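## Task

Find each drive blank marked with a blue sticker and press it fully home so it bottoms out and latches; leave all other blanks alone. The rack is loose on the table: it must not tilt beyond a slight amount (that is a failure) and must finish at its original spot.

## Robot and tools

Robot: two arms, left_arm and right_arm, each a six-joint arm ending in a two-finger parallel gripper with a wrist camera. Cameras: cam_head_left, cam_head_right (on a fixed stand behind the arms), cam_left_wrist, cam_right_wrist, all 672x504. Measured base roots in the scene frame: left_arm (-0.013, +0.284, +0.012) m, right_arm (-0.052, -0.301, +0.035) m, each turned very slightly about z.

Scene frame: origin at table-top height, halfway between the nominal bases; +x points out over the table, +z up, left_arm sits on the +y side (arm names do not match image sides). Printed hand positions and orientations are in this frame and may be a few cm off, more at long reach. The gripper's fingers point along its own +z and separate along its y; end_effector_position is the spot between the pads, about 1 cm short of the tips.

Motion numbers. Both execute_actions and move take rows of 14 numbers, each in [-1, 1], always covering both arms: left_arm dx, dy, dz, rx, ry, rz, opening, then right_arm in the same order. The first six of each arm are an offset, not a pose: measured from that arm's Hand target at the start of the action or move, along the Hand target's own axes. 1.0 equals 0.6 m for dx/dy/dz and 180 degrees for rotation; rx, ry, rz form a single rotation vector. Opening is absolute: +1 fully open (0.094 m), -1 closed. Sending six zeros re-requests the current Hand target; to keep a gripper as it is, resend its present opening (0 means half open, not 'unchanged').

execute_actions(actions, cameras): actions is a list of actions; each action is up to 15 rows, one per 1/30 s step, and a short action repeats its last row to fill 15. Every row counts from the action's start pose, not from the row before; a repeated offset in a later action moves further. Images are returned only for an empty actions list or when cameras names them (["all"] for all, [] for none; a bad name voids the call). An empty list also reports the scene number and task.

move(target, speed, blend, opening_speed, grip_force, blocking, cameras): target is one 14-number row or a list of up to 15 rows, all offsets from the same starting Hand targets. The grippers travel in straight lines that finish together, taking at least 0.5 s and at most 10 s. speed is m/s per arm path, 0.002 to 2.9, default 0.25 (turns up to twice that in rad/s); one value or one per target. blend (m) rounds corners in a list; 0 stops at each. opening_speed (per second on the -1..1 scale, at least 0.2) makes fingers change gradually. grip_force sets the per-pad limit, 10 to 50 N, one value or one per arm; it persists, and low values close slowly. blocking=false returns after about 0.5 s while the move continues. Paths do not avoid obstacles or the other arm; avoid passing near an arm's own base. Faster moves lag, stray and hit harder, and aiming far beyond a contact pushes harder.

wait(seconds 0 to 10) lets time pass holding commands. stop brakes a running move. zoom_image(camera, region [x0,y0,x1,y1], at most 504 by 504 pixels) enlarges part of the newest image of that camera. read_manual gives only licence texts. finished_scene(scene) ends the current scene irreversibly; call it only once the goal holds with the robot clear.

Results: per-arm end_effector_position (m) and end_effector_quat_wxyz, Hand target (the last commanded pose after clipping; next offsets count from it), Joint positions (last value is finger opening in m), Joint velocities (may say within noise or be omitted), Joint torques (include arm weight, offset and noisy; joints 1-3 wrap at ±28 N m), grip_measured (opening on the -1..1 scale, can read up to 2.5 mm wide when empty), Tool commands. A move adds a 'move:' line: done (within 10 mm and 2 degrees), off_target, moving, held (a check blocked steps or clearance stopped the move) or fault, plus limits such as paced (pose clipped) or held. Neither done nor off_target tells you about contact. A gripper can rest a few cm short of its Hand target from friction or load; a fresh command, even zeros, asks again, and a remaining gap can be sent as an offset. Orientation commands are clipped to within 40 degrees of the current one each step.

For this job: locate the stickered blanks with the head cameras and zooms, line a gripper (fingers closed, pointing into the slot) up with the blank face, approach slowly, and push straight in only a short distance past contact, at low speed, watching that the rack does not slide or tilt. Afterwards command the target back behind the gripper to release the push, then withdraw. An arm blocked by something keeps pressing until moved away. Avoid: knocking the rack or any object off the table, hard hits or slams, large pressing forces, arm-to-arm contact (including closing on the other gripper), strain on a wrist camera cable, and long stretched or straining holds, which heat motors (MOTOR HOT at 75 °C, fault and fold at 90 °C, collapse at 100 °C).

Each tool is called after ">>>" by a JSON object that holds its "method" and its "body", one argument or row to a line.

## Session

>>> {"method": "execute_actions", "body": {
  "actions": []
}}

>>> {"method": "zoom_image", "body": {
  "camera": "cam_head_right",
  "region": [180, 60, 510, 230]
}}

Scene clock: 0.00 s.
left_arm: end_effector_position=(+0.2876, +0.2100, +0.2731) grip_measured=+1.000 end_effector_quat_wxyz=(+0.595, -0.006, +0.801, +0.070) | right_arm: end_effector_position=(+0.2287, -0.0895, +0.2647) grip_measured=+1.000 end_effector_quat_wxyz=(+0.649, -0.075, +0.729, +0.202)
Joint positions: left_arm=[-0.599 0.843 0.697 -0.242 -0.727 -0.157 0.094] | right_arm=[0.921 0.997 0.389 0.523 0.478 0.238 0.094]
Joint velocities: within noise
Joint torques (N m): no reading
Heat: left arm: 28 °C; right arm: 29 °C.
Hand target: left_arm +0.2868, +0.2097, +0.2880; +0.609, -0.018, +0.790, +0.059 | right_arm +0.2278, -0.0886, +0.2743; +0.656, -0.074, +0.722, +0.206
Tool commands: left_gripper/opening=+1.0 right_gripper/opening=+1.0

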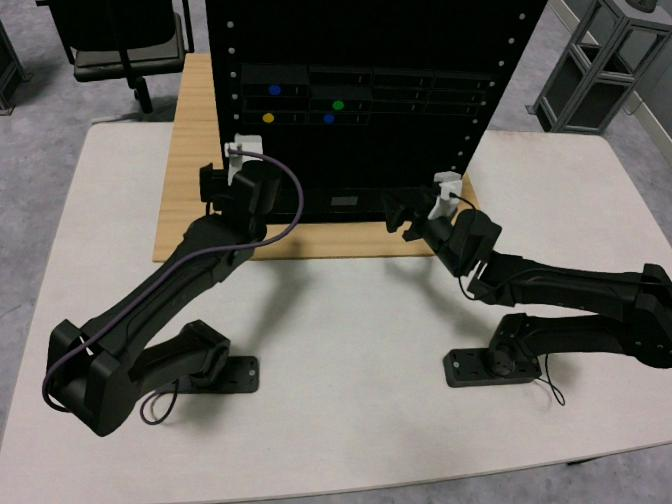

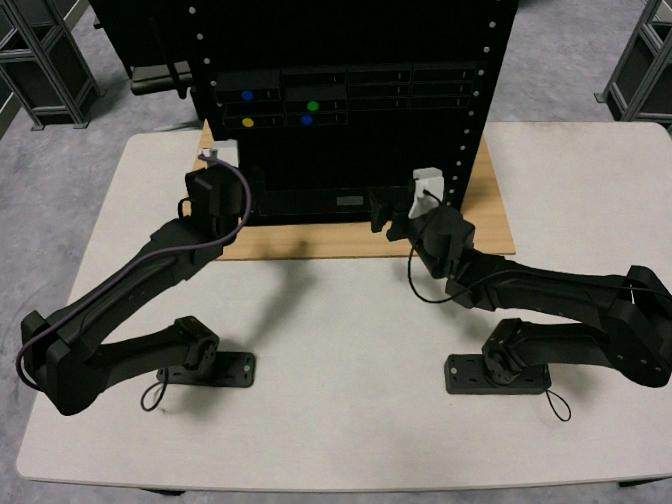

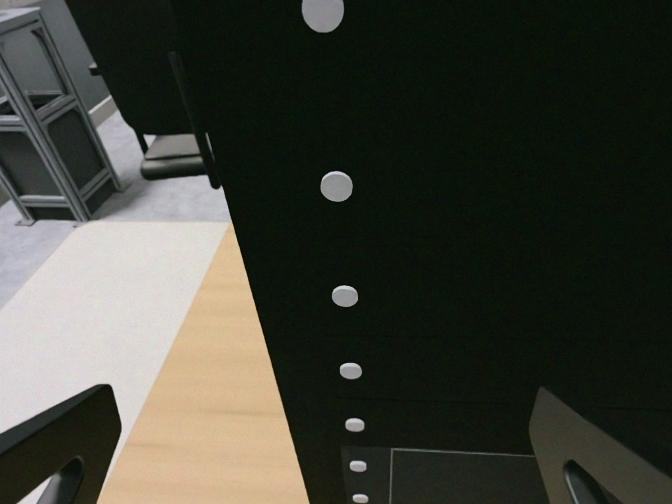

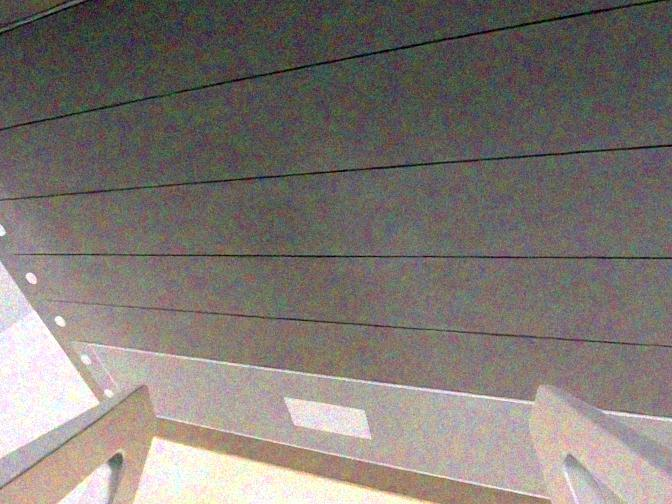

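Scaled by 1.527 from the camera's 672x504 image, which has a finer 960x720 frame.

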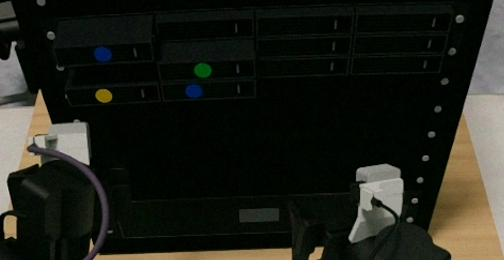

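>>> {"method": "move", "body": {
  "target": [
    [0.021,0.008,-0.08,0,0,0,-1,0,0,0,0,0,0,1],
    [-0.200,-0.069,-0.125,0.092,-0.037,-0.515,-1,-0.027,-0.15,-0.066,0,0,0,1]
  ],
  "blend": [0.02,0],
  "speed": 0.4,
  "cameras": ["all"]
}}

Scene clock: 6.10 s.
left_arm: end_effector_position=(+0.2526, +0.1519, +0.3916) grip_measured=-0.996 end_effector_quat_wxyz=(+0.502, -0.490, +0.538, -0.467) | right_arm: end_effector_position=(+0.2314, -0.1900, +0.2883) grip_measured=+1.000 end_effector_quat_wxyz=(+0.672, -0.059, +0.707, +0.212)
Joint positions: left_arm=[-0.952 0.855 0.939 -0.19 -0.981 -1.576 0] | right_arm=[0.384 0.596 0.31 0.279 -0.044 0.221 0.094]
Joint torques (N m): left_arm=[-0.7 -0.03 8.88 2.19 -0.24 -0.08] | right_arm=[-0.47 -0.65 6.22 1.12 -0.11 -0.16]
Heat: left arm: 28 °C; right arm: 29 °C.
Hand target: left_arm +0.2496, +0.1549, +0.4197; +0.500, -0.500, +0.500, -0.500 | right_arm +0.2273, -0.1882, +0.2743; +0.656, -0.074, +0.722, +0.206
Off the commanded pose: left_arm 0.028 m, 6 deg | right_arm 0.015 m, 3 deg.
move: off_target (left_arm, right_arm)

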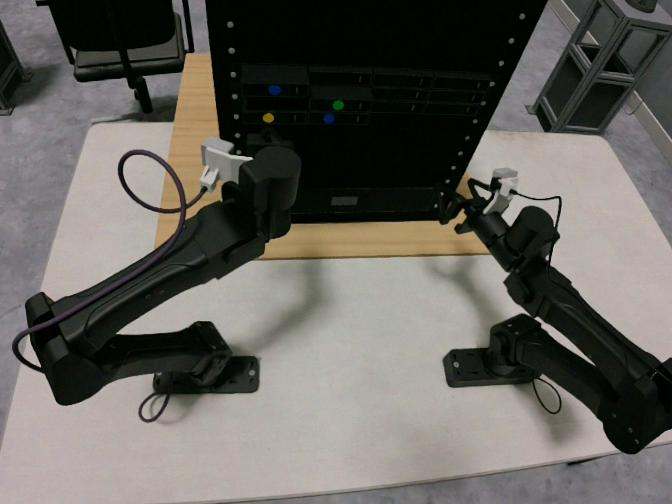

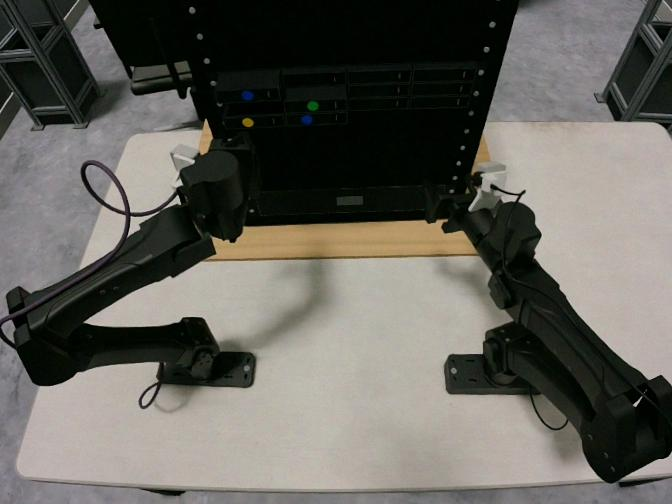

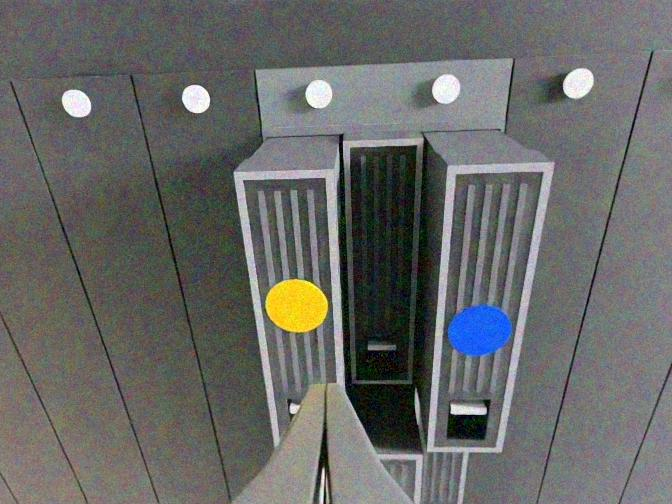

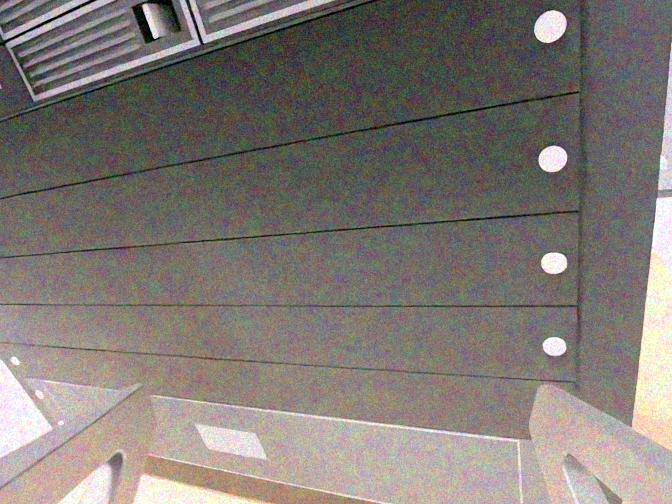

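>>> {"method": "move", "body": {
  "target": [0.025,-0.06,0.055,0.02,0,0,-1,0,0,0,0,0,0,1],
  "speed": 0.12,
  "cameras": ["cam_left_wrist"]
}}

Scene clock: 9.07 s.
left_arm: end_effector_position=(+0.2827, +0.1346, +0.4259) grip_measured=-0.996 end_effector_quat_wxyz=(+0.511, -0.486, +0.515, -0.488) | right_arm: end_effector_position=(+0.2314, -0.1900, +0.2883) grip_measured=+1.000 end_effector_quat_wxyz=(+0.672, -0.059, +0.707, +0.212)
Joint positions: left_arm=[-0.87 0.996 1.057 -0.064 -0.906 -1.523 0] | right_arm=[0.384 0.596 0.31 0.279 -0.044 0.221 0.094]
Joint torques (N m): left_arm=[0.66 -1.05 9.06 2.24 0.16 0.19] | right_arm=[-0.43 -0.66 6.22 1.12 -0.11 -0.18]
Heat: left arm: 29 °C; right arm: 29 °C.
Hand target: left_arm +0.2827, +0.1399, +0.4557; +0.515, -0.484, +0.484, -0.515 | right_arm +0.2273, -0.1882, +0.2743; +0.656, -0.074, +0.722, +0.206
Off the commanded pose: left_arm 0.030 m, 5 deg | right_arm 0.015 m, 3 deg.
move: off_target (left_arm, right_arm)
Images, in order (width x height): cam_left_wrist 672x504.

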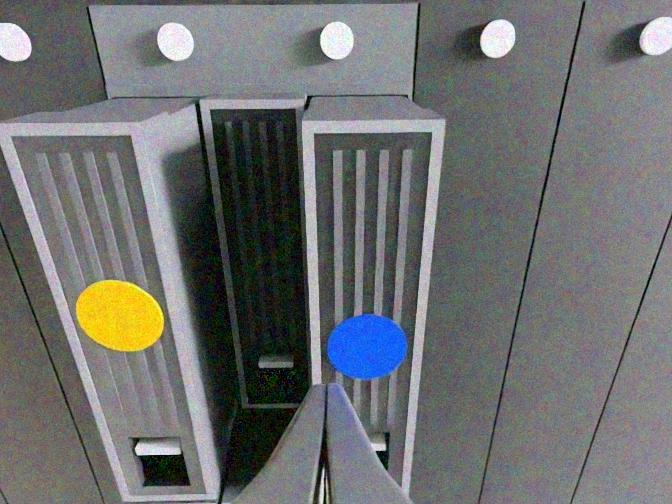

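>>> {"method": "move", "body": {
  "target": [0,-0.022,0,0.003,0,0,-1,0,0,0,0,0,0,1],
  "speed": 0.12
}}

>>> {"method": "move", "body": {
  "target": [0,0,0.035,0,0,0,-1,0,0,0,0,0,0,1],
  "speed": 0.06,
  "cameras": ["cam_left_wrist"]
}}

Scene clock: 10.90 s.
left_arm: end_effector_position=(+0.2832, +0.1340, +0.4438) grip_measured=-0.996 end_effector_quat_wxyz=(+0.512, -0.485, +0.504, -0.498) | right_arm: end_effector_position=(+0.2314, -0.1900, +0.2883) grip_measured=+1.000 end_effector_quat_wxyz=(+0.672, -0.059, +0.707, +0.212)
Joint positions: left_arm=[-0.87 1.013 1.111 -0.064 -0.906 -1.512 0] | right_arm=[0.384 0.596 0.31 0.279 -0.044 0.221 0.094]
Joint torques (N m): left_arm=[0.47 -1.14 8.8 2 0.17 0.21] | right_arm=[-0.47 -0.65 6.2 1.11 -0.11 -0.17]
Heat: left arm: 29 °C; right arm: 30 °C.
Hand target: left_arm +0.2818, +0.1399, +0.4688; +0.517, -0.482, +0.482, -0.518 | right_arm +0.2273, -0.1882, +0.2743; +0.656, -0.074, +0.722, +0.206
Off the commanded pose: left_arm 0.026 m, 4 deg | right_arm 0.015 m, 3 deg.
move: off_target (left_arm, right_arm)

Scene clock: 12.23 s.
left_arm: end_effector_position=(+0.3037, +0.1343, +0.4408) grip_measured=-0.996 end_effector_quat_wxyz=(+0.513, -0.484, +0.512, -0.490) | right_arm: end_effector_position=(+0.2314, -0.1900, +0.2883) grip_measured=+1.000 end_effector_quat_wxyz=(+0.672, -0.059, +0.707, +0.212)
Joint positions: left_arm=[-0.789 1.062 1.137 -0.064 -0.825 -1.512 0] | right_arm=[0.384 0.596 0.31 0.279 -0.044 0.221 0.094]
Joint torques (N m): left_arm=[0.64 -1.68 9.14 2.15 0.18 0.1] | right_arm=[-0.47 -0.65 6.22 1.12 -0.11 -0.18]
Heat: left arm: 29 °C; right arm: 30 °C.
Hand target: left_arm +0.3028, +0.1399, +0.4703; +0.517, -0.482, +0.482, -0.518 | right_arm +0.2273, -0.1882, +0.2743; +0.656, -0.074, +0.722, +0.206
Off the commanded pose: left_arm 0.030 m, 5 deg | right_arm 0.015 m, 3 deg.
move: off_target (left_arm, right_arm)
Images, in order (width x height): cam_left_wrist 672x504.

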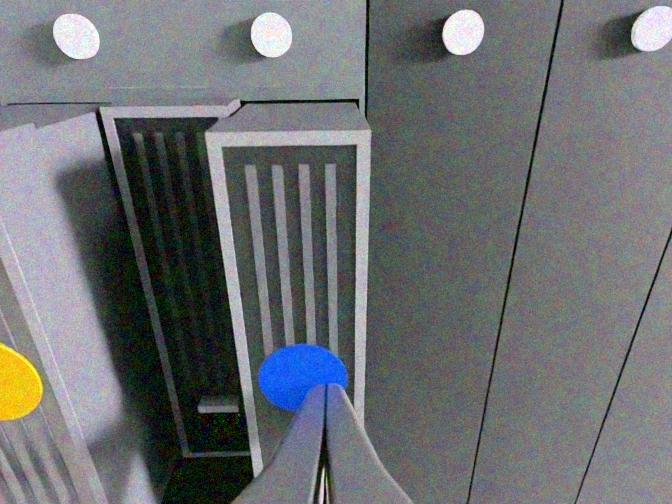

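>>> {"method": "move", "body": {
  "target": [0,0.003,0.045,0,0,0,-1,0,0,0,0,0,0,1],
  "speed": 0.05,
  "cameras": ["cam_left_wrist"]
}}

>>> {"method": "move", "body": {
  "target": [0,0,0.02,0,0,0,-1,0,0,0,0,0,0,1],
  "speed": 0.05,
  "cameras": ["cam_left_wrist"]
}}

Scene clock: 14.03 s.
left_arm: end_effector_position=(+0.3289, +0.1360, +0.4378) grip_measured=-0.996 end_effector_quat_wxyz=(+0.515, -0.485, +0.518, -0.481) | right_arm: end_effector_position=(+0.2314, -0.1900, +0.2883) grip_measured=+1.000 end_effector_quat_wxyz=(+0.672, -0.059, +0.707, +0.212)
Joint positions: left_arm=[-0.703 1.128 1.174 -0.055 -0.747 -1.512 0] | right_arm=[0.384 0.596 0.31 0.279 -0.044 0.221 0.094]
Joint torques (N m): left_arm=[0.8 -2.09 9.25 2.37 0.19 -0.02] | right_arm=[-0.49 -0.64 6.23 1.12 -0.11 -0.17]
Heat: left arm: 30 °C; right arm: 30 °C.
Hand target: left_arm +0.3299, +0.1399, +0.4705; +0.517, -0.482, +0.482, -0.518 | right_arm +0.2273, -0.1882, +0.2743; +0.656, -0.074, +0.722, +0.206
Off the commanded pose: left_arm 0.033 m, 6 deg | right_arm 0.015 m, 3 deg.
move: off_target (left_arm, right_arm)
Images, in order (width x height): cam_left_wrist 672x504.

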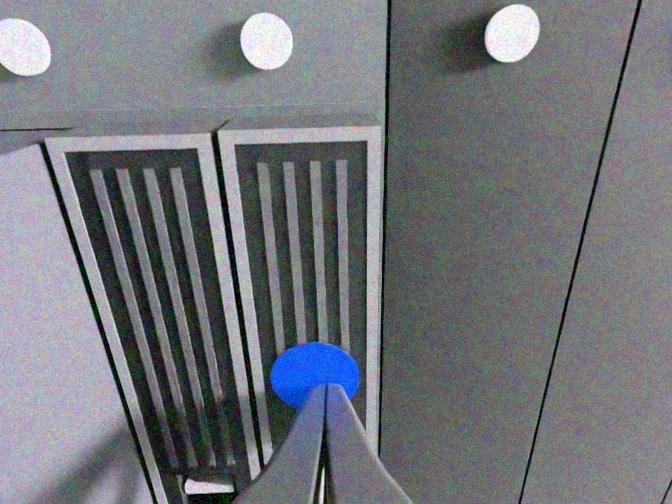

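Scene clock: 15.03 s.
left_arm: end_effector_position=(+0.3296, +0.1363, +0.4392) grip_measured=-0.996 end_effector_quat_wxyz=(+0.514, -0.484, +0.518, -0.483) | right_arm: end_effector_position=(+0.2314, -0.1900, +0.2883) grip_measured=+1.000 end_effector_quat_wxyz=(+0.672, -0.059, +0.707, +0.212)
Joint positions: left_arm=[-0.697 1.128 1.177 -0.055 -0.736 -1.512 0] | right_arm=[0.384 0.596 0.31 0.279 -0.044 0.221 0.094]
Joint torques (N m): left_arm=[3.22 0.14 10.33 2.51 0.42 -0.04] | right_arm=[-0.44 -0.65 6.22 1.12 -0.11 -0.17]
Heat: left arm: 30 °C; right arm: 30 °C.
Hand target: left_arm +0.3418, +0.1399, +0.4713; +0.517, -0.482, +0.482, -0.518 | right_arm +0.2273, -0.1882, +0.2743; +0.656, -0.074, +0.722, +0.206
Off the commanded pose: left_arm 0.035 m, 6 deg | right_arm 0.015 m, 3 deg.
move: off_target (left_arm, right_arm)
Images, in order (width x height): cam_left_wrist 672x504.

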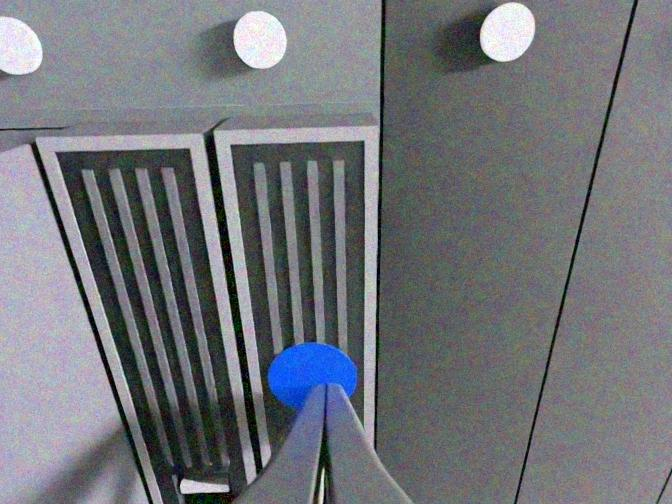

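>>> {"method": "move", "body": {
  "target": [0,0,0.013,0,0,0,-1,0,0,0,0,0,0,1],
  "speed": 0.05
}}

>>> {"method": "move", "body": {
  "target": [
    [0,0,-0.12,0,0,0,-1,0,0,0,0,0,0,1],
    [0.175,0.117,-0.13,0,0,0,-1,0,0,0,0,0,0,1]
  ],
  "speed": 0.14,
  "blend": [0.01,0],
  "cameras": ["cam_left_wrist"]
}}

Scene clock: 17.03 s.
left_arm: end_effector_position=(+0.3297, +0.1360, +0.4429) grip_measured=-0.996 end_effector_quat_wxyz=(+0.510, -0.481, +0.518, -0.490) | right_arm: end_effector_position=(+0.2314, -0.1900, +0.2883) grip_measured=+1.000 end_effector_quat_wxyz=(+0.672, -0.059, +0.707, +0.212)
Joint positions: left_arm=[-0.689 1.125 1.183 -0.055 -0.715 -1.512 0] | right_arm=[0.384 0.596 0.31 0.279 -0.044 0.221 0.094]
Joint torques (N m): left_arm=[4.31 1.03 10.93 2.58 0.42 -0.06] | right_arm=[-0.49 -0.66 6.23 1.12 -0.11 -0.18]
Heat: left arm: 30 °C; right arm: 30 °C.
Hand target: left_arm +0.3496, +0.1399, +0.4719; +0.517, -0.482, +0.482, -0.518 | right_arm +0.2273, -0.1882, +0.2743; +0.656, -0.074, +0.722, +0.206
Off the commanded pose: left_arm 0.035 m, 5 deg | right_arm 0.015 m, 3 deg.
move: off_target (left_arm, right_arm)

Scene clock: 19.97 s.
left_arm: end_effector_position=(+0.2777, +0.0306, +0.3905) grip_measured=-0.996 end_effector_quat_wxyz=(+0.512, -0.481, +0.494, -0.513) | right_arm: end_effector_position=(+0.2314, -0.1900, +0.2883) grip_measured=+1.000 end_effector_quat_wxyz=(+0.672, -0.059, +0.707, +0.212)
Joint positions: left_arm=[-1.116 1.311 1.022 0.41 -1.141 -1.449 0] | right_arm=[0.384 0.596 0.31 0.279 -0.044 0.221 0.094]
Joint torques (N m): left_arm=[-0.4 -4.03 5.48 1.97 -0.05 0.24] | right_arm=[-0.46 -0.66 6.22 1.12 -0.1 -0.17]
Heat: left arm: 30 °C; right arm: 30 °C.
Hand target: left_arm +0.2768, +0.0348, +0.3964; +0.517, -0.482, +0.482, -0.518 | right_arm +0.2273, -0.1882, +0.2743; +0.656, -0.074, +0.722, +0.206
Off the commanded pose: left_arm 0.007 m, 2 deg | right_arm 0.015 m, 3 deg.
move: off_target (right_arm)
Images, in order (width x height): cam_left_wrist 672x504.

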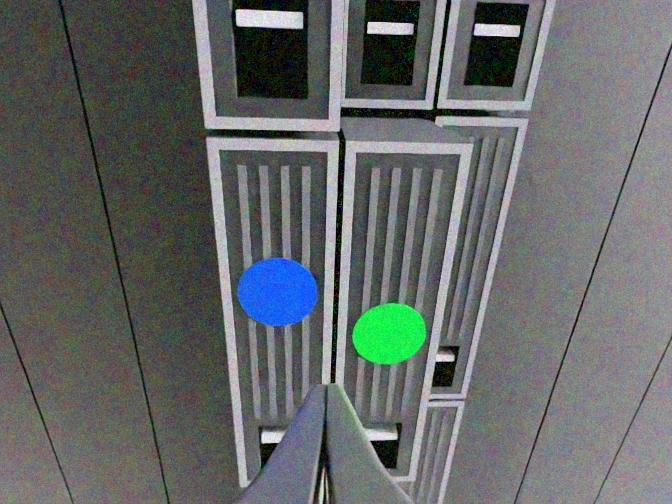

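>>> {"method": "move", "body": {
  "target": [
    [0.002,0.014,0.0,0,0,0,-1,0,0,0,0,0,0,1],
    [0.002,0.014,0.035,0,0,0,-1,0,0,0,0,0,0,1]
  ],
  "speed": 0.07,
  "cameras": ["cam_left_wrist"]
}}

Scene clock: 22.27 s.
left_arm: end_effector_position=(+0.2988, +0.0367, +0.3714) grip_measured=-0.996 end_effector_quat_wxyz=(+0.525, -0.483, +0.497, -0.493) | right_arm: end_effector_position=(+0.2314, -0.1900, +0.2883) grip_measured=+1.000 end_effector_quat_wxyz=(+0.672, -0.059, +0.707, +0.212)
Joint positions: left_arm=[-1.047 1.349 0.993 0.442 -1.104 -1.449 0] | right_arm=[0.384 0.596 0.31 0.279 -0.044 0.221 0.094]
Joint torques (N m): left_arm=[0.55 -4.21 8.12 1.87 0.22 0.07] | right_arm=[-0.49 -0.66 6.23 1.12 -0.1 -0.17]
Heat: left arm: 30 °C; right arm: 30 °C.
Hand target: left_arm +0.2984, +0.0336, +0.3895; +0.517, -0.482, +0.482, -0.518 | right_arm +0.2273, -0.1882, +0.2743; +0.656, -0.074, +0.722, +0.206
Off the commanded pose: left_arm 0.018 m, 3 deg | right_arm 0.015 m, 3 deg.
move: off_target (left_arm, right_arm)
Images, in order (width x height): cam_left_wrist 672x504.

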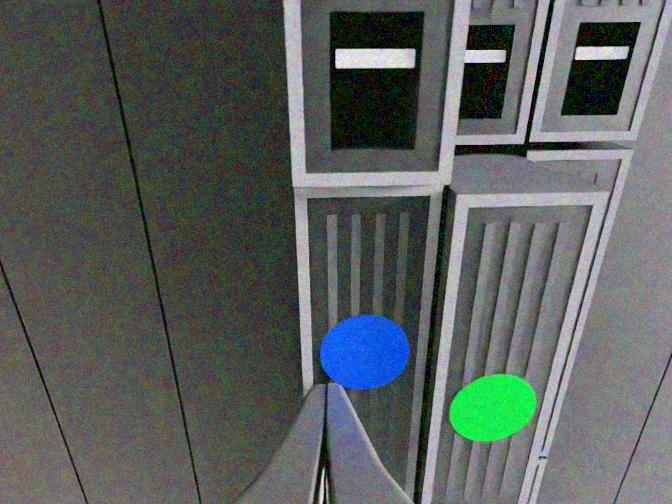

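>>> {"method": "move", "body": {
  "target": [
    [-0.003,-0.015,-0.02,0,0,0,-1,0,0,0,0,0,0,1],
    [-0.003,-0.015,0.02,0,0,0,-1,0,0,0,0,0,0,1]
  ],
  "speed": 0.07,
  "cameras": ["cam_left_wrist"]
}}

Scene clock: 27.03 s.
left_arm: end_effector_position=(+0.3094, +0.0391, +0.3831) grip_measured=-0.996 end_effector_quat_wxyz=(+0.524, -0.485, +0.488, -0.502) | right_arm: end_effector_position=(+0.2314, -0.1900, +0.2883) grip_measured=+1.000 end_effector_quat_wxyz=(+0.672, -0.059, +0.707, +0.212)
Joint positions: left_arm=[-1.01 1.36 1.029 0.442 -1.067 -1.449 0] | right_arm=[0.384 0.596 0.31 0.279 -0.044 0.221 0.094]
Joint torques (N m): left_arm=[0.54 -4.15 9.2 1.34 0.25 -0.03] | right_arm=[-0.46 -0.65 6.22 1.12 -0.11 -0.17]
Heat: left arm: 30 °C; right arm: 30 °C.
Hand target: left_arm +0.3097, +0.0354, +0.3993; +0.517, -0.482, +0.482, -0.518 | right_arm +0.2273, -0.1882, +0.2743; +0.656, -0.074, +0.722, +0.206
Off the commanded pose: left_arm 0.017 m, 2 deg | right_arm 0.015 m, 3 deg.
move: off_target (left_arm, right_arm)
Images, in order (width x height): cam_left_wrist 672x504.

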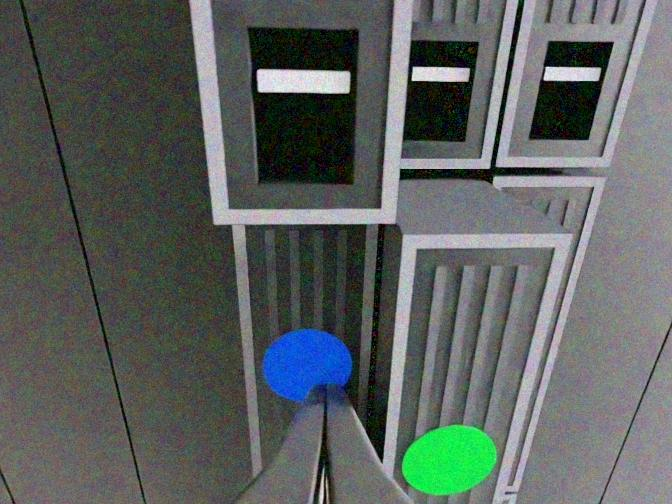

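>>> {"method": "move", "body": {
  "target": [0,0.006,0.035,0,0,0,-1,0,0,0,0,0,0,1],
  "speed": 0.05,
  "cameras": ["cam_left_wrist"]
}}

>>> {"method": "move", "body": {
  "target": [0,0,0.018,0,0,0,-1,0,0,0,0,0,0,1],
  "speed": 0.05,
  "cameras": ["cam_left_wrist"]
}}

Scene clock: 28.93 s.
left_arm: end_effector_position=(+0.3267, +0.0353, +0.3804) grip_measured=-0.996 end_effector_quat_wxyz=(+0.521, -0.482, +0.491, -0.505) | right_arm: end_effector_position=(+0.2314, -0.1900, +0.2883) grip_measured=+1.000 end_effector_quat_wxyz=(+0.672, -0.059, +0.707, +0.212)
Joint positions: left_arm=[-0.962 1.401 1.057 0.442 -1.009 -1.463 0] | right_arm=[0.384 0.596 0.31 0.279 -0.044 0.221 0.094]
Joint torques (N m): left_arm=[0.73 -4.44 9.37 1.37 0.3 -0.05] | right_arm=[-0.47 -0.66 6.23 1.12 -0.11 -0.18]
Heat: left arm: 30 °C; right arm: 30 °C.
Hand target: left_arm +0.3309, +0.0354, +0.3972; +0.517, -0.482, +0.482, -0.518 | right_arm +0.2273, -0.1882, +0.2743; +0.656, -0.074, +0.722, +0.206
Off the commanded pose: left_arm 0.017 m, 2 deg | right_arm 0.015 m, 3 deg.
move: off_target (left_arm, right_arm)
Images, in order (width x height): cam_left_wrist 672x504.

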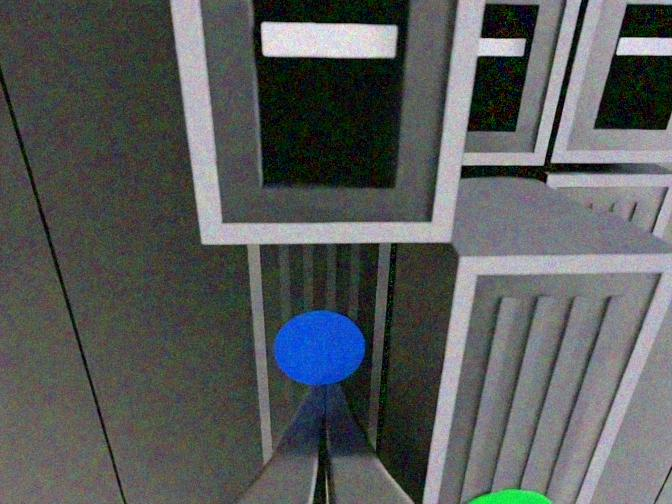

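Scene clock: 29.93 s.
left_arm: end_effector_position=(+0.3312, +0.0349, +0.3808) grip_measured=-0.996 end_effector_quat_wxyz=(+0.520, -0.483, +0.491, -0.505) | right_arm: end_effector_position=(+0.2314, -0.1900, +0.2883) grip_measured=+1.000 end_effector_quat_wxyz=(+0.672, -0.059, +0.707, +0.212)
Joint positions: left_arm=[-0.95 1.412 1.068 0.44 -0.997 -1.467 0] | right_arm=[0.384 0.596 0.31 0.279 -0.044 0.221 0.094]
Joint torques (N m): left_arm=[2.17 -3.81 10.17 1.34 0.44 -0.06] | right_arm=[-0.47 -0.65 6.23 1.12 -0.11 -0.18]
Heat: left arm: 30 °C; right arm: 30 °C.
Hand target: left_arm +0.3417, +0.0354, +0.3980; +0.517, -0.482, +0.482, -0.518 | right_arm +0.2273, -0.1882, +0.2743; +0.656, -0.074, +0.722, +0.206
Off the commanded pose: left_arm 0.020 m, 2 deg | right_arm 0.015 m, 3 deg.
move: off_target (left_arm, right_arm)
Images, in order (width x height): cam_left_wrist 672x504.

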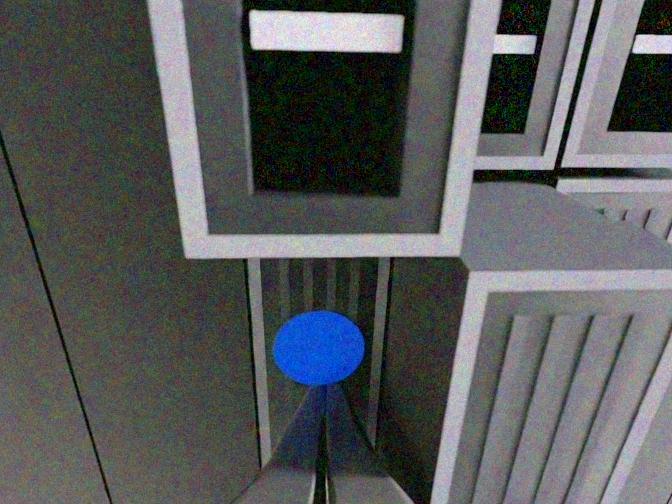

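>>> {"method": "move", "body": {
  "target": [0,0,0.018,0,0,0,-1,0,0,0,0,0,0,1],
  "speed": 0.05
}}

>>> {"method": "move", "body": {
  "target": [-0.05,-0.02,-0.23,0,0,0,-1,0,0,0,0,0,0,1],
  "speed": 0.18,
  "cameras": ["cam_left_wrist","cam_head_right"]
}}

>>> {"method": "zoom_image", "body": {
  "camera": "cam_head_right",
  "region": [180, 60, 510, 230]
}}

Scene clock: 31.43 s.
left_arm: end_effector_position=(+0.3317, +0.0343, +0.3809) grip_measured=-0.996 end_effector_quat_wxyz=(+0.519, -0.484, +0.490, -0.506) | right_arm: end_effector_position=(+0.2314, -0.1900, +0.2883) grip_measured=+1.000 end_effector_quat_wxyz=(+0.672, -0.059, +0.707, +0.212)
Joint positions: left_arm=[-0.95 1.415 1.071 0.44 -0.997 -1.472 0] | right_arm=[0.384 0.596 0.31 0.279 -0.044 0.221 0.094]
Joint torques (N m): left_arm=[4.53 -2.63 11.37 1.31 0.72 -0.07] | right_arm=[-0.49 -0.66 6.22 1.12 -0.11 -0.18]
Heat: left arm: 30 °C; right arm: 30 °C.
Hand target: left_arm +0.3524, +0.0354, +0.3988; +0.517, -0.482, +0.482, -0.518 | right_arm +0.2273, -0.1882, +0.2743; +0.656, -0.074, +0.722, +0.206
Off the commanded pose: left_arm 0.027 m, 2 deg | right_arm 0.015 m, 3 deg.
move: off_target (left_arm, right_arm)

Scene clock: 33.60 s.
left_arm: end_effector_position=(+0.2157, +0.0590, +0.3943) grip_measured=-0.996 end_effector_quat_wxyz=(+0.517, -0.477, +0.493, -0.512) | right_arm: end_effector_position=(+0.2314, -0.1900, +0.2883) grip_measured=+1.000 end_effector_quat_wxyz=(+0.672, -0.059, +0.707, +0.212)
Joint positions: left_arm=[-1.317 1.131 0.879 0.508 -1.34 -1.3 0] | right_arm=[0.384 0.596 0.31 0.279 -0.044 0.221 0.094]
Joint torques (N m): left_arm=[-0.59 -3.1 5.48 1.68 0.05 0.25] | right_arm=[-0.47 -0.64 6.24 1.12 -0.11 -0.17]
Heat: left arm: 30 °C; right arm: 30 °C.
Hand target: left_arm +0.2139, +0.0654, +0.4009; +0.517, -0.482, +0.482, -0.518 | right_arm +0.2273, -0.1882, +0.2743; +0.656, -0.074, +0.722, +0.206
Off the commanded pose: left_arm 0.009 m, 2 deg | right_arm 0.015 m, 3 deg.
move: off_target (right_arm)
Images, in order (width x height): cam_head_right 672x504, cam_left_wrist 672x504.

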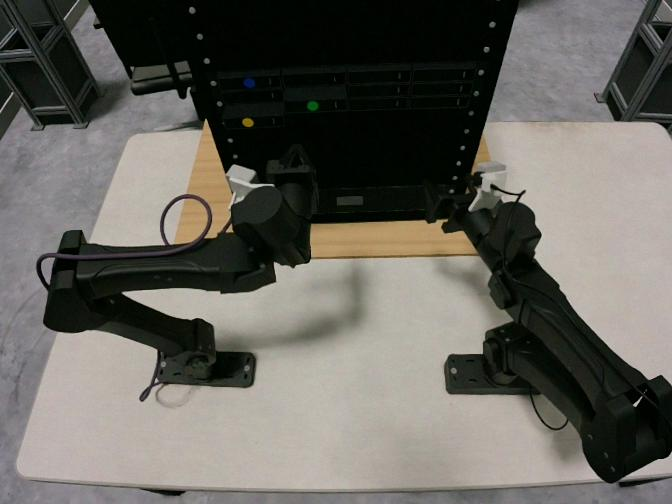

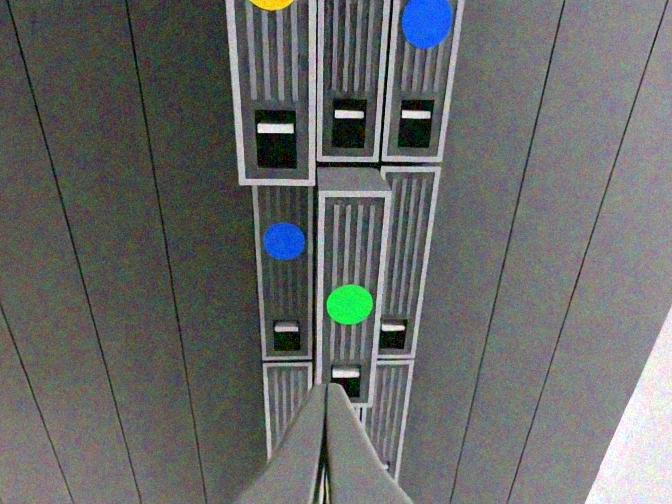

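Scaled by 1.527 from the camera's 672x504 image, which has a finer 960x720 frame.

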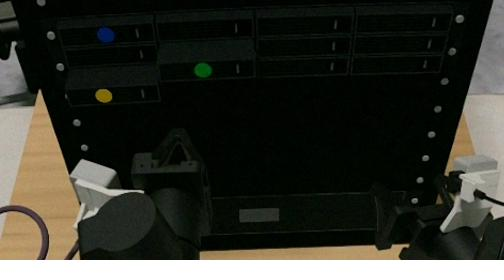

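Both blue blanks are flush, while green and yellow still protrude.

>>> {"method": "finished_scene", "body": {
  "scene": 3
}}

The scene is finished: the task was done.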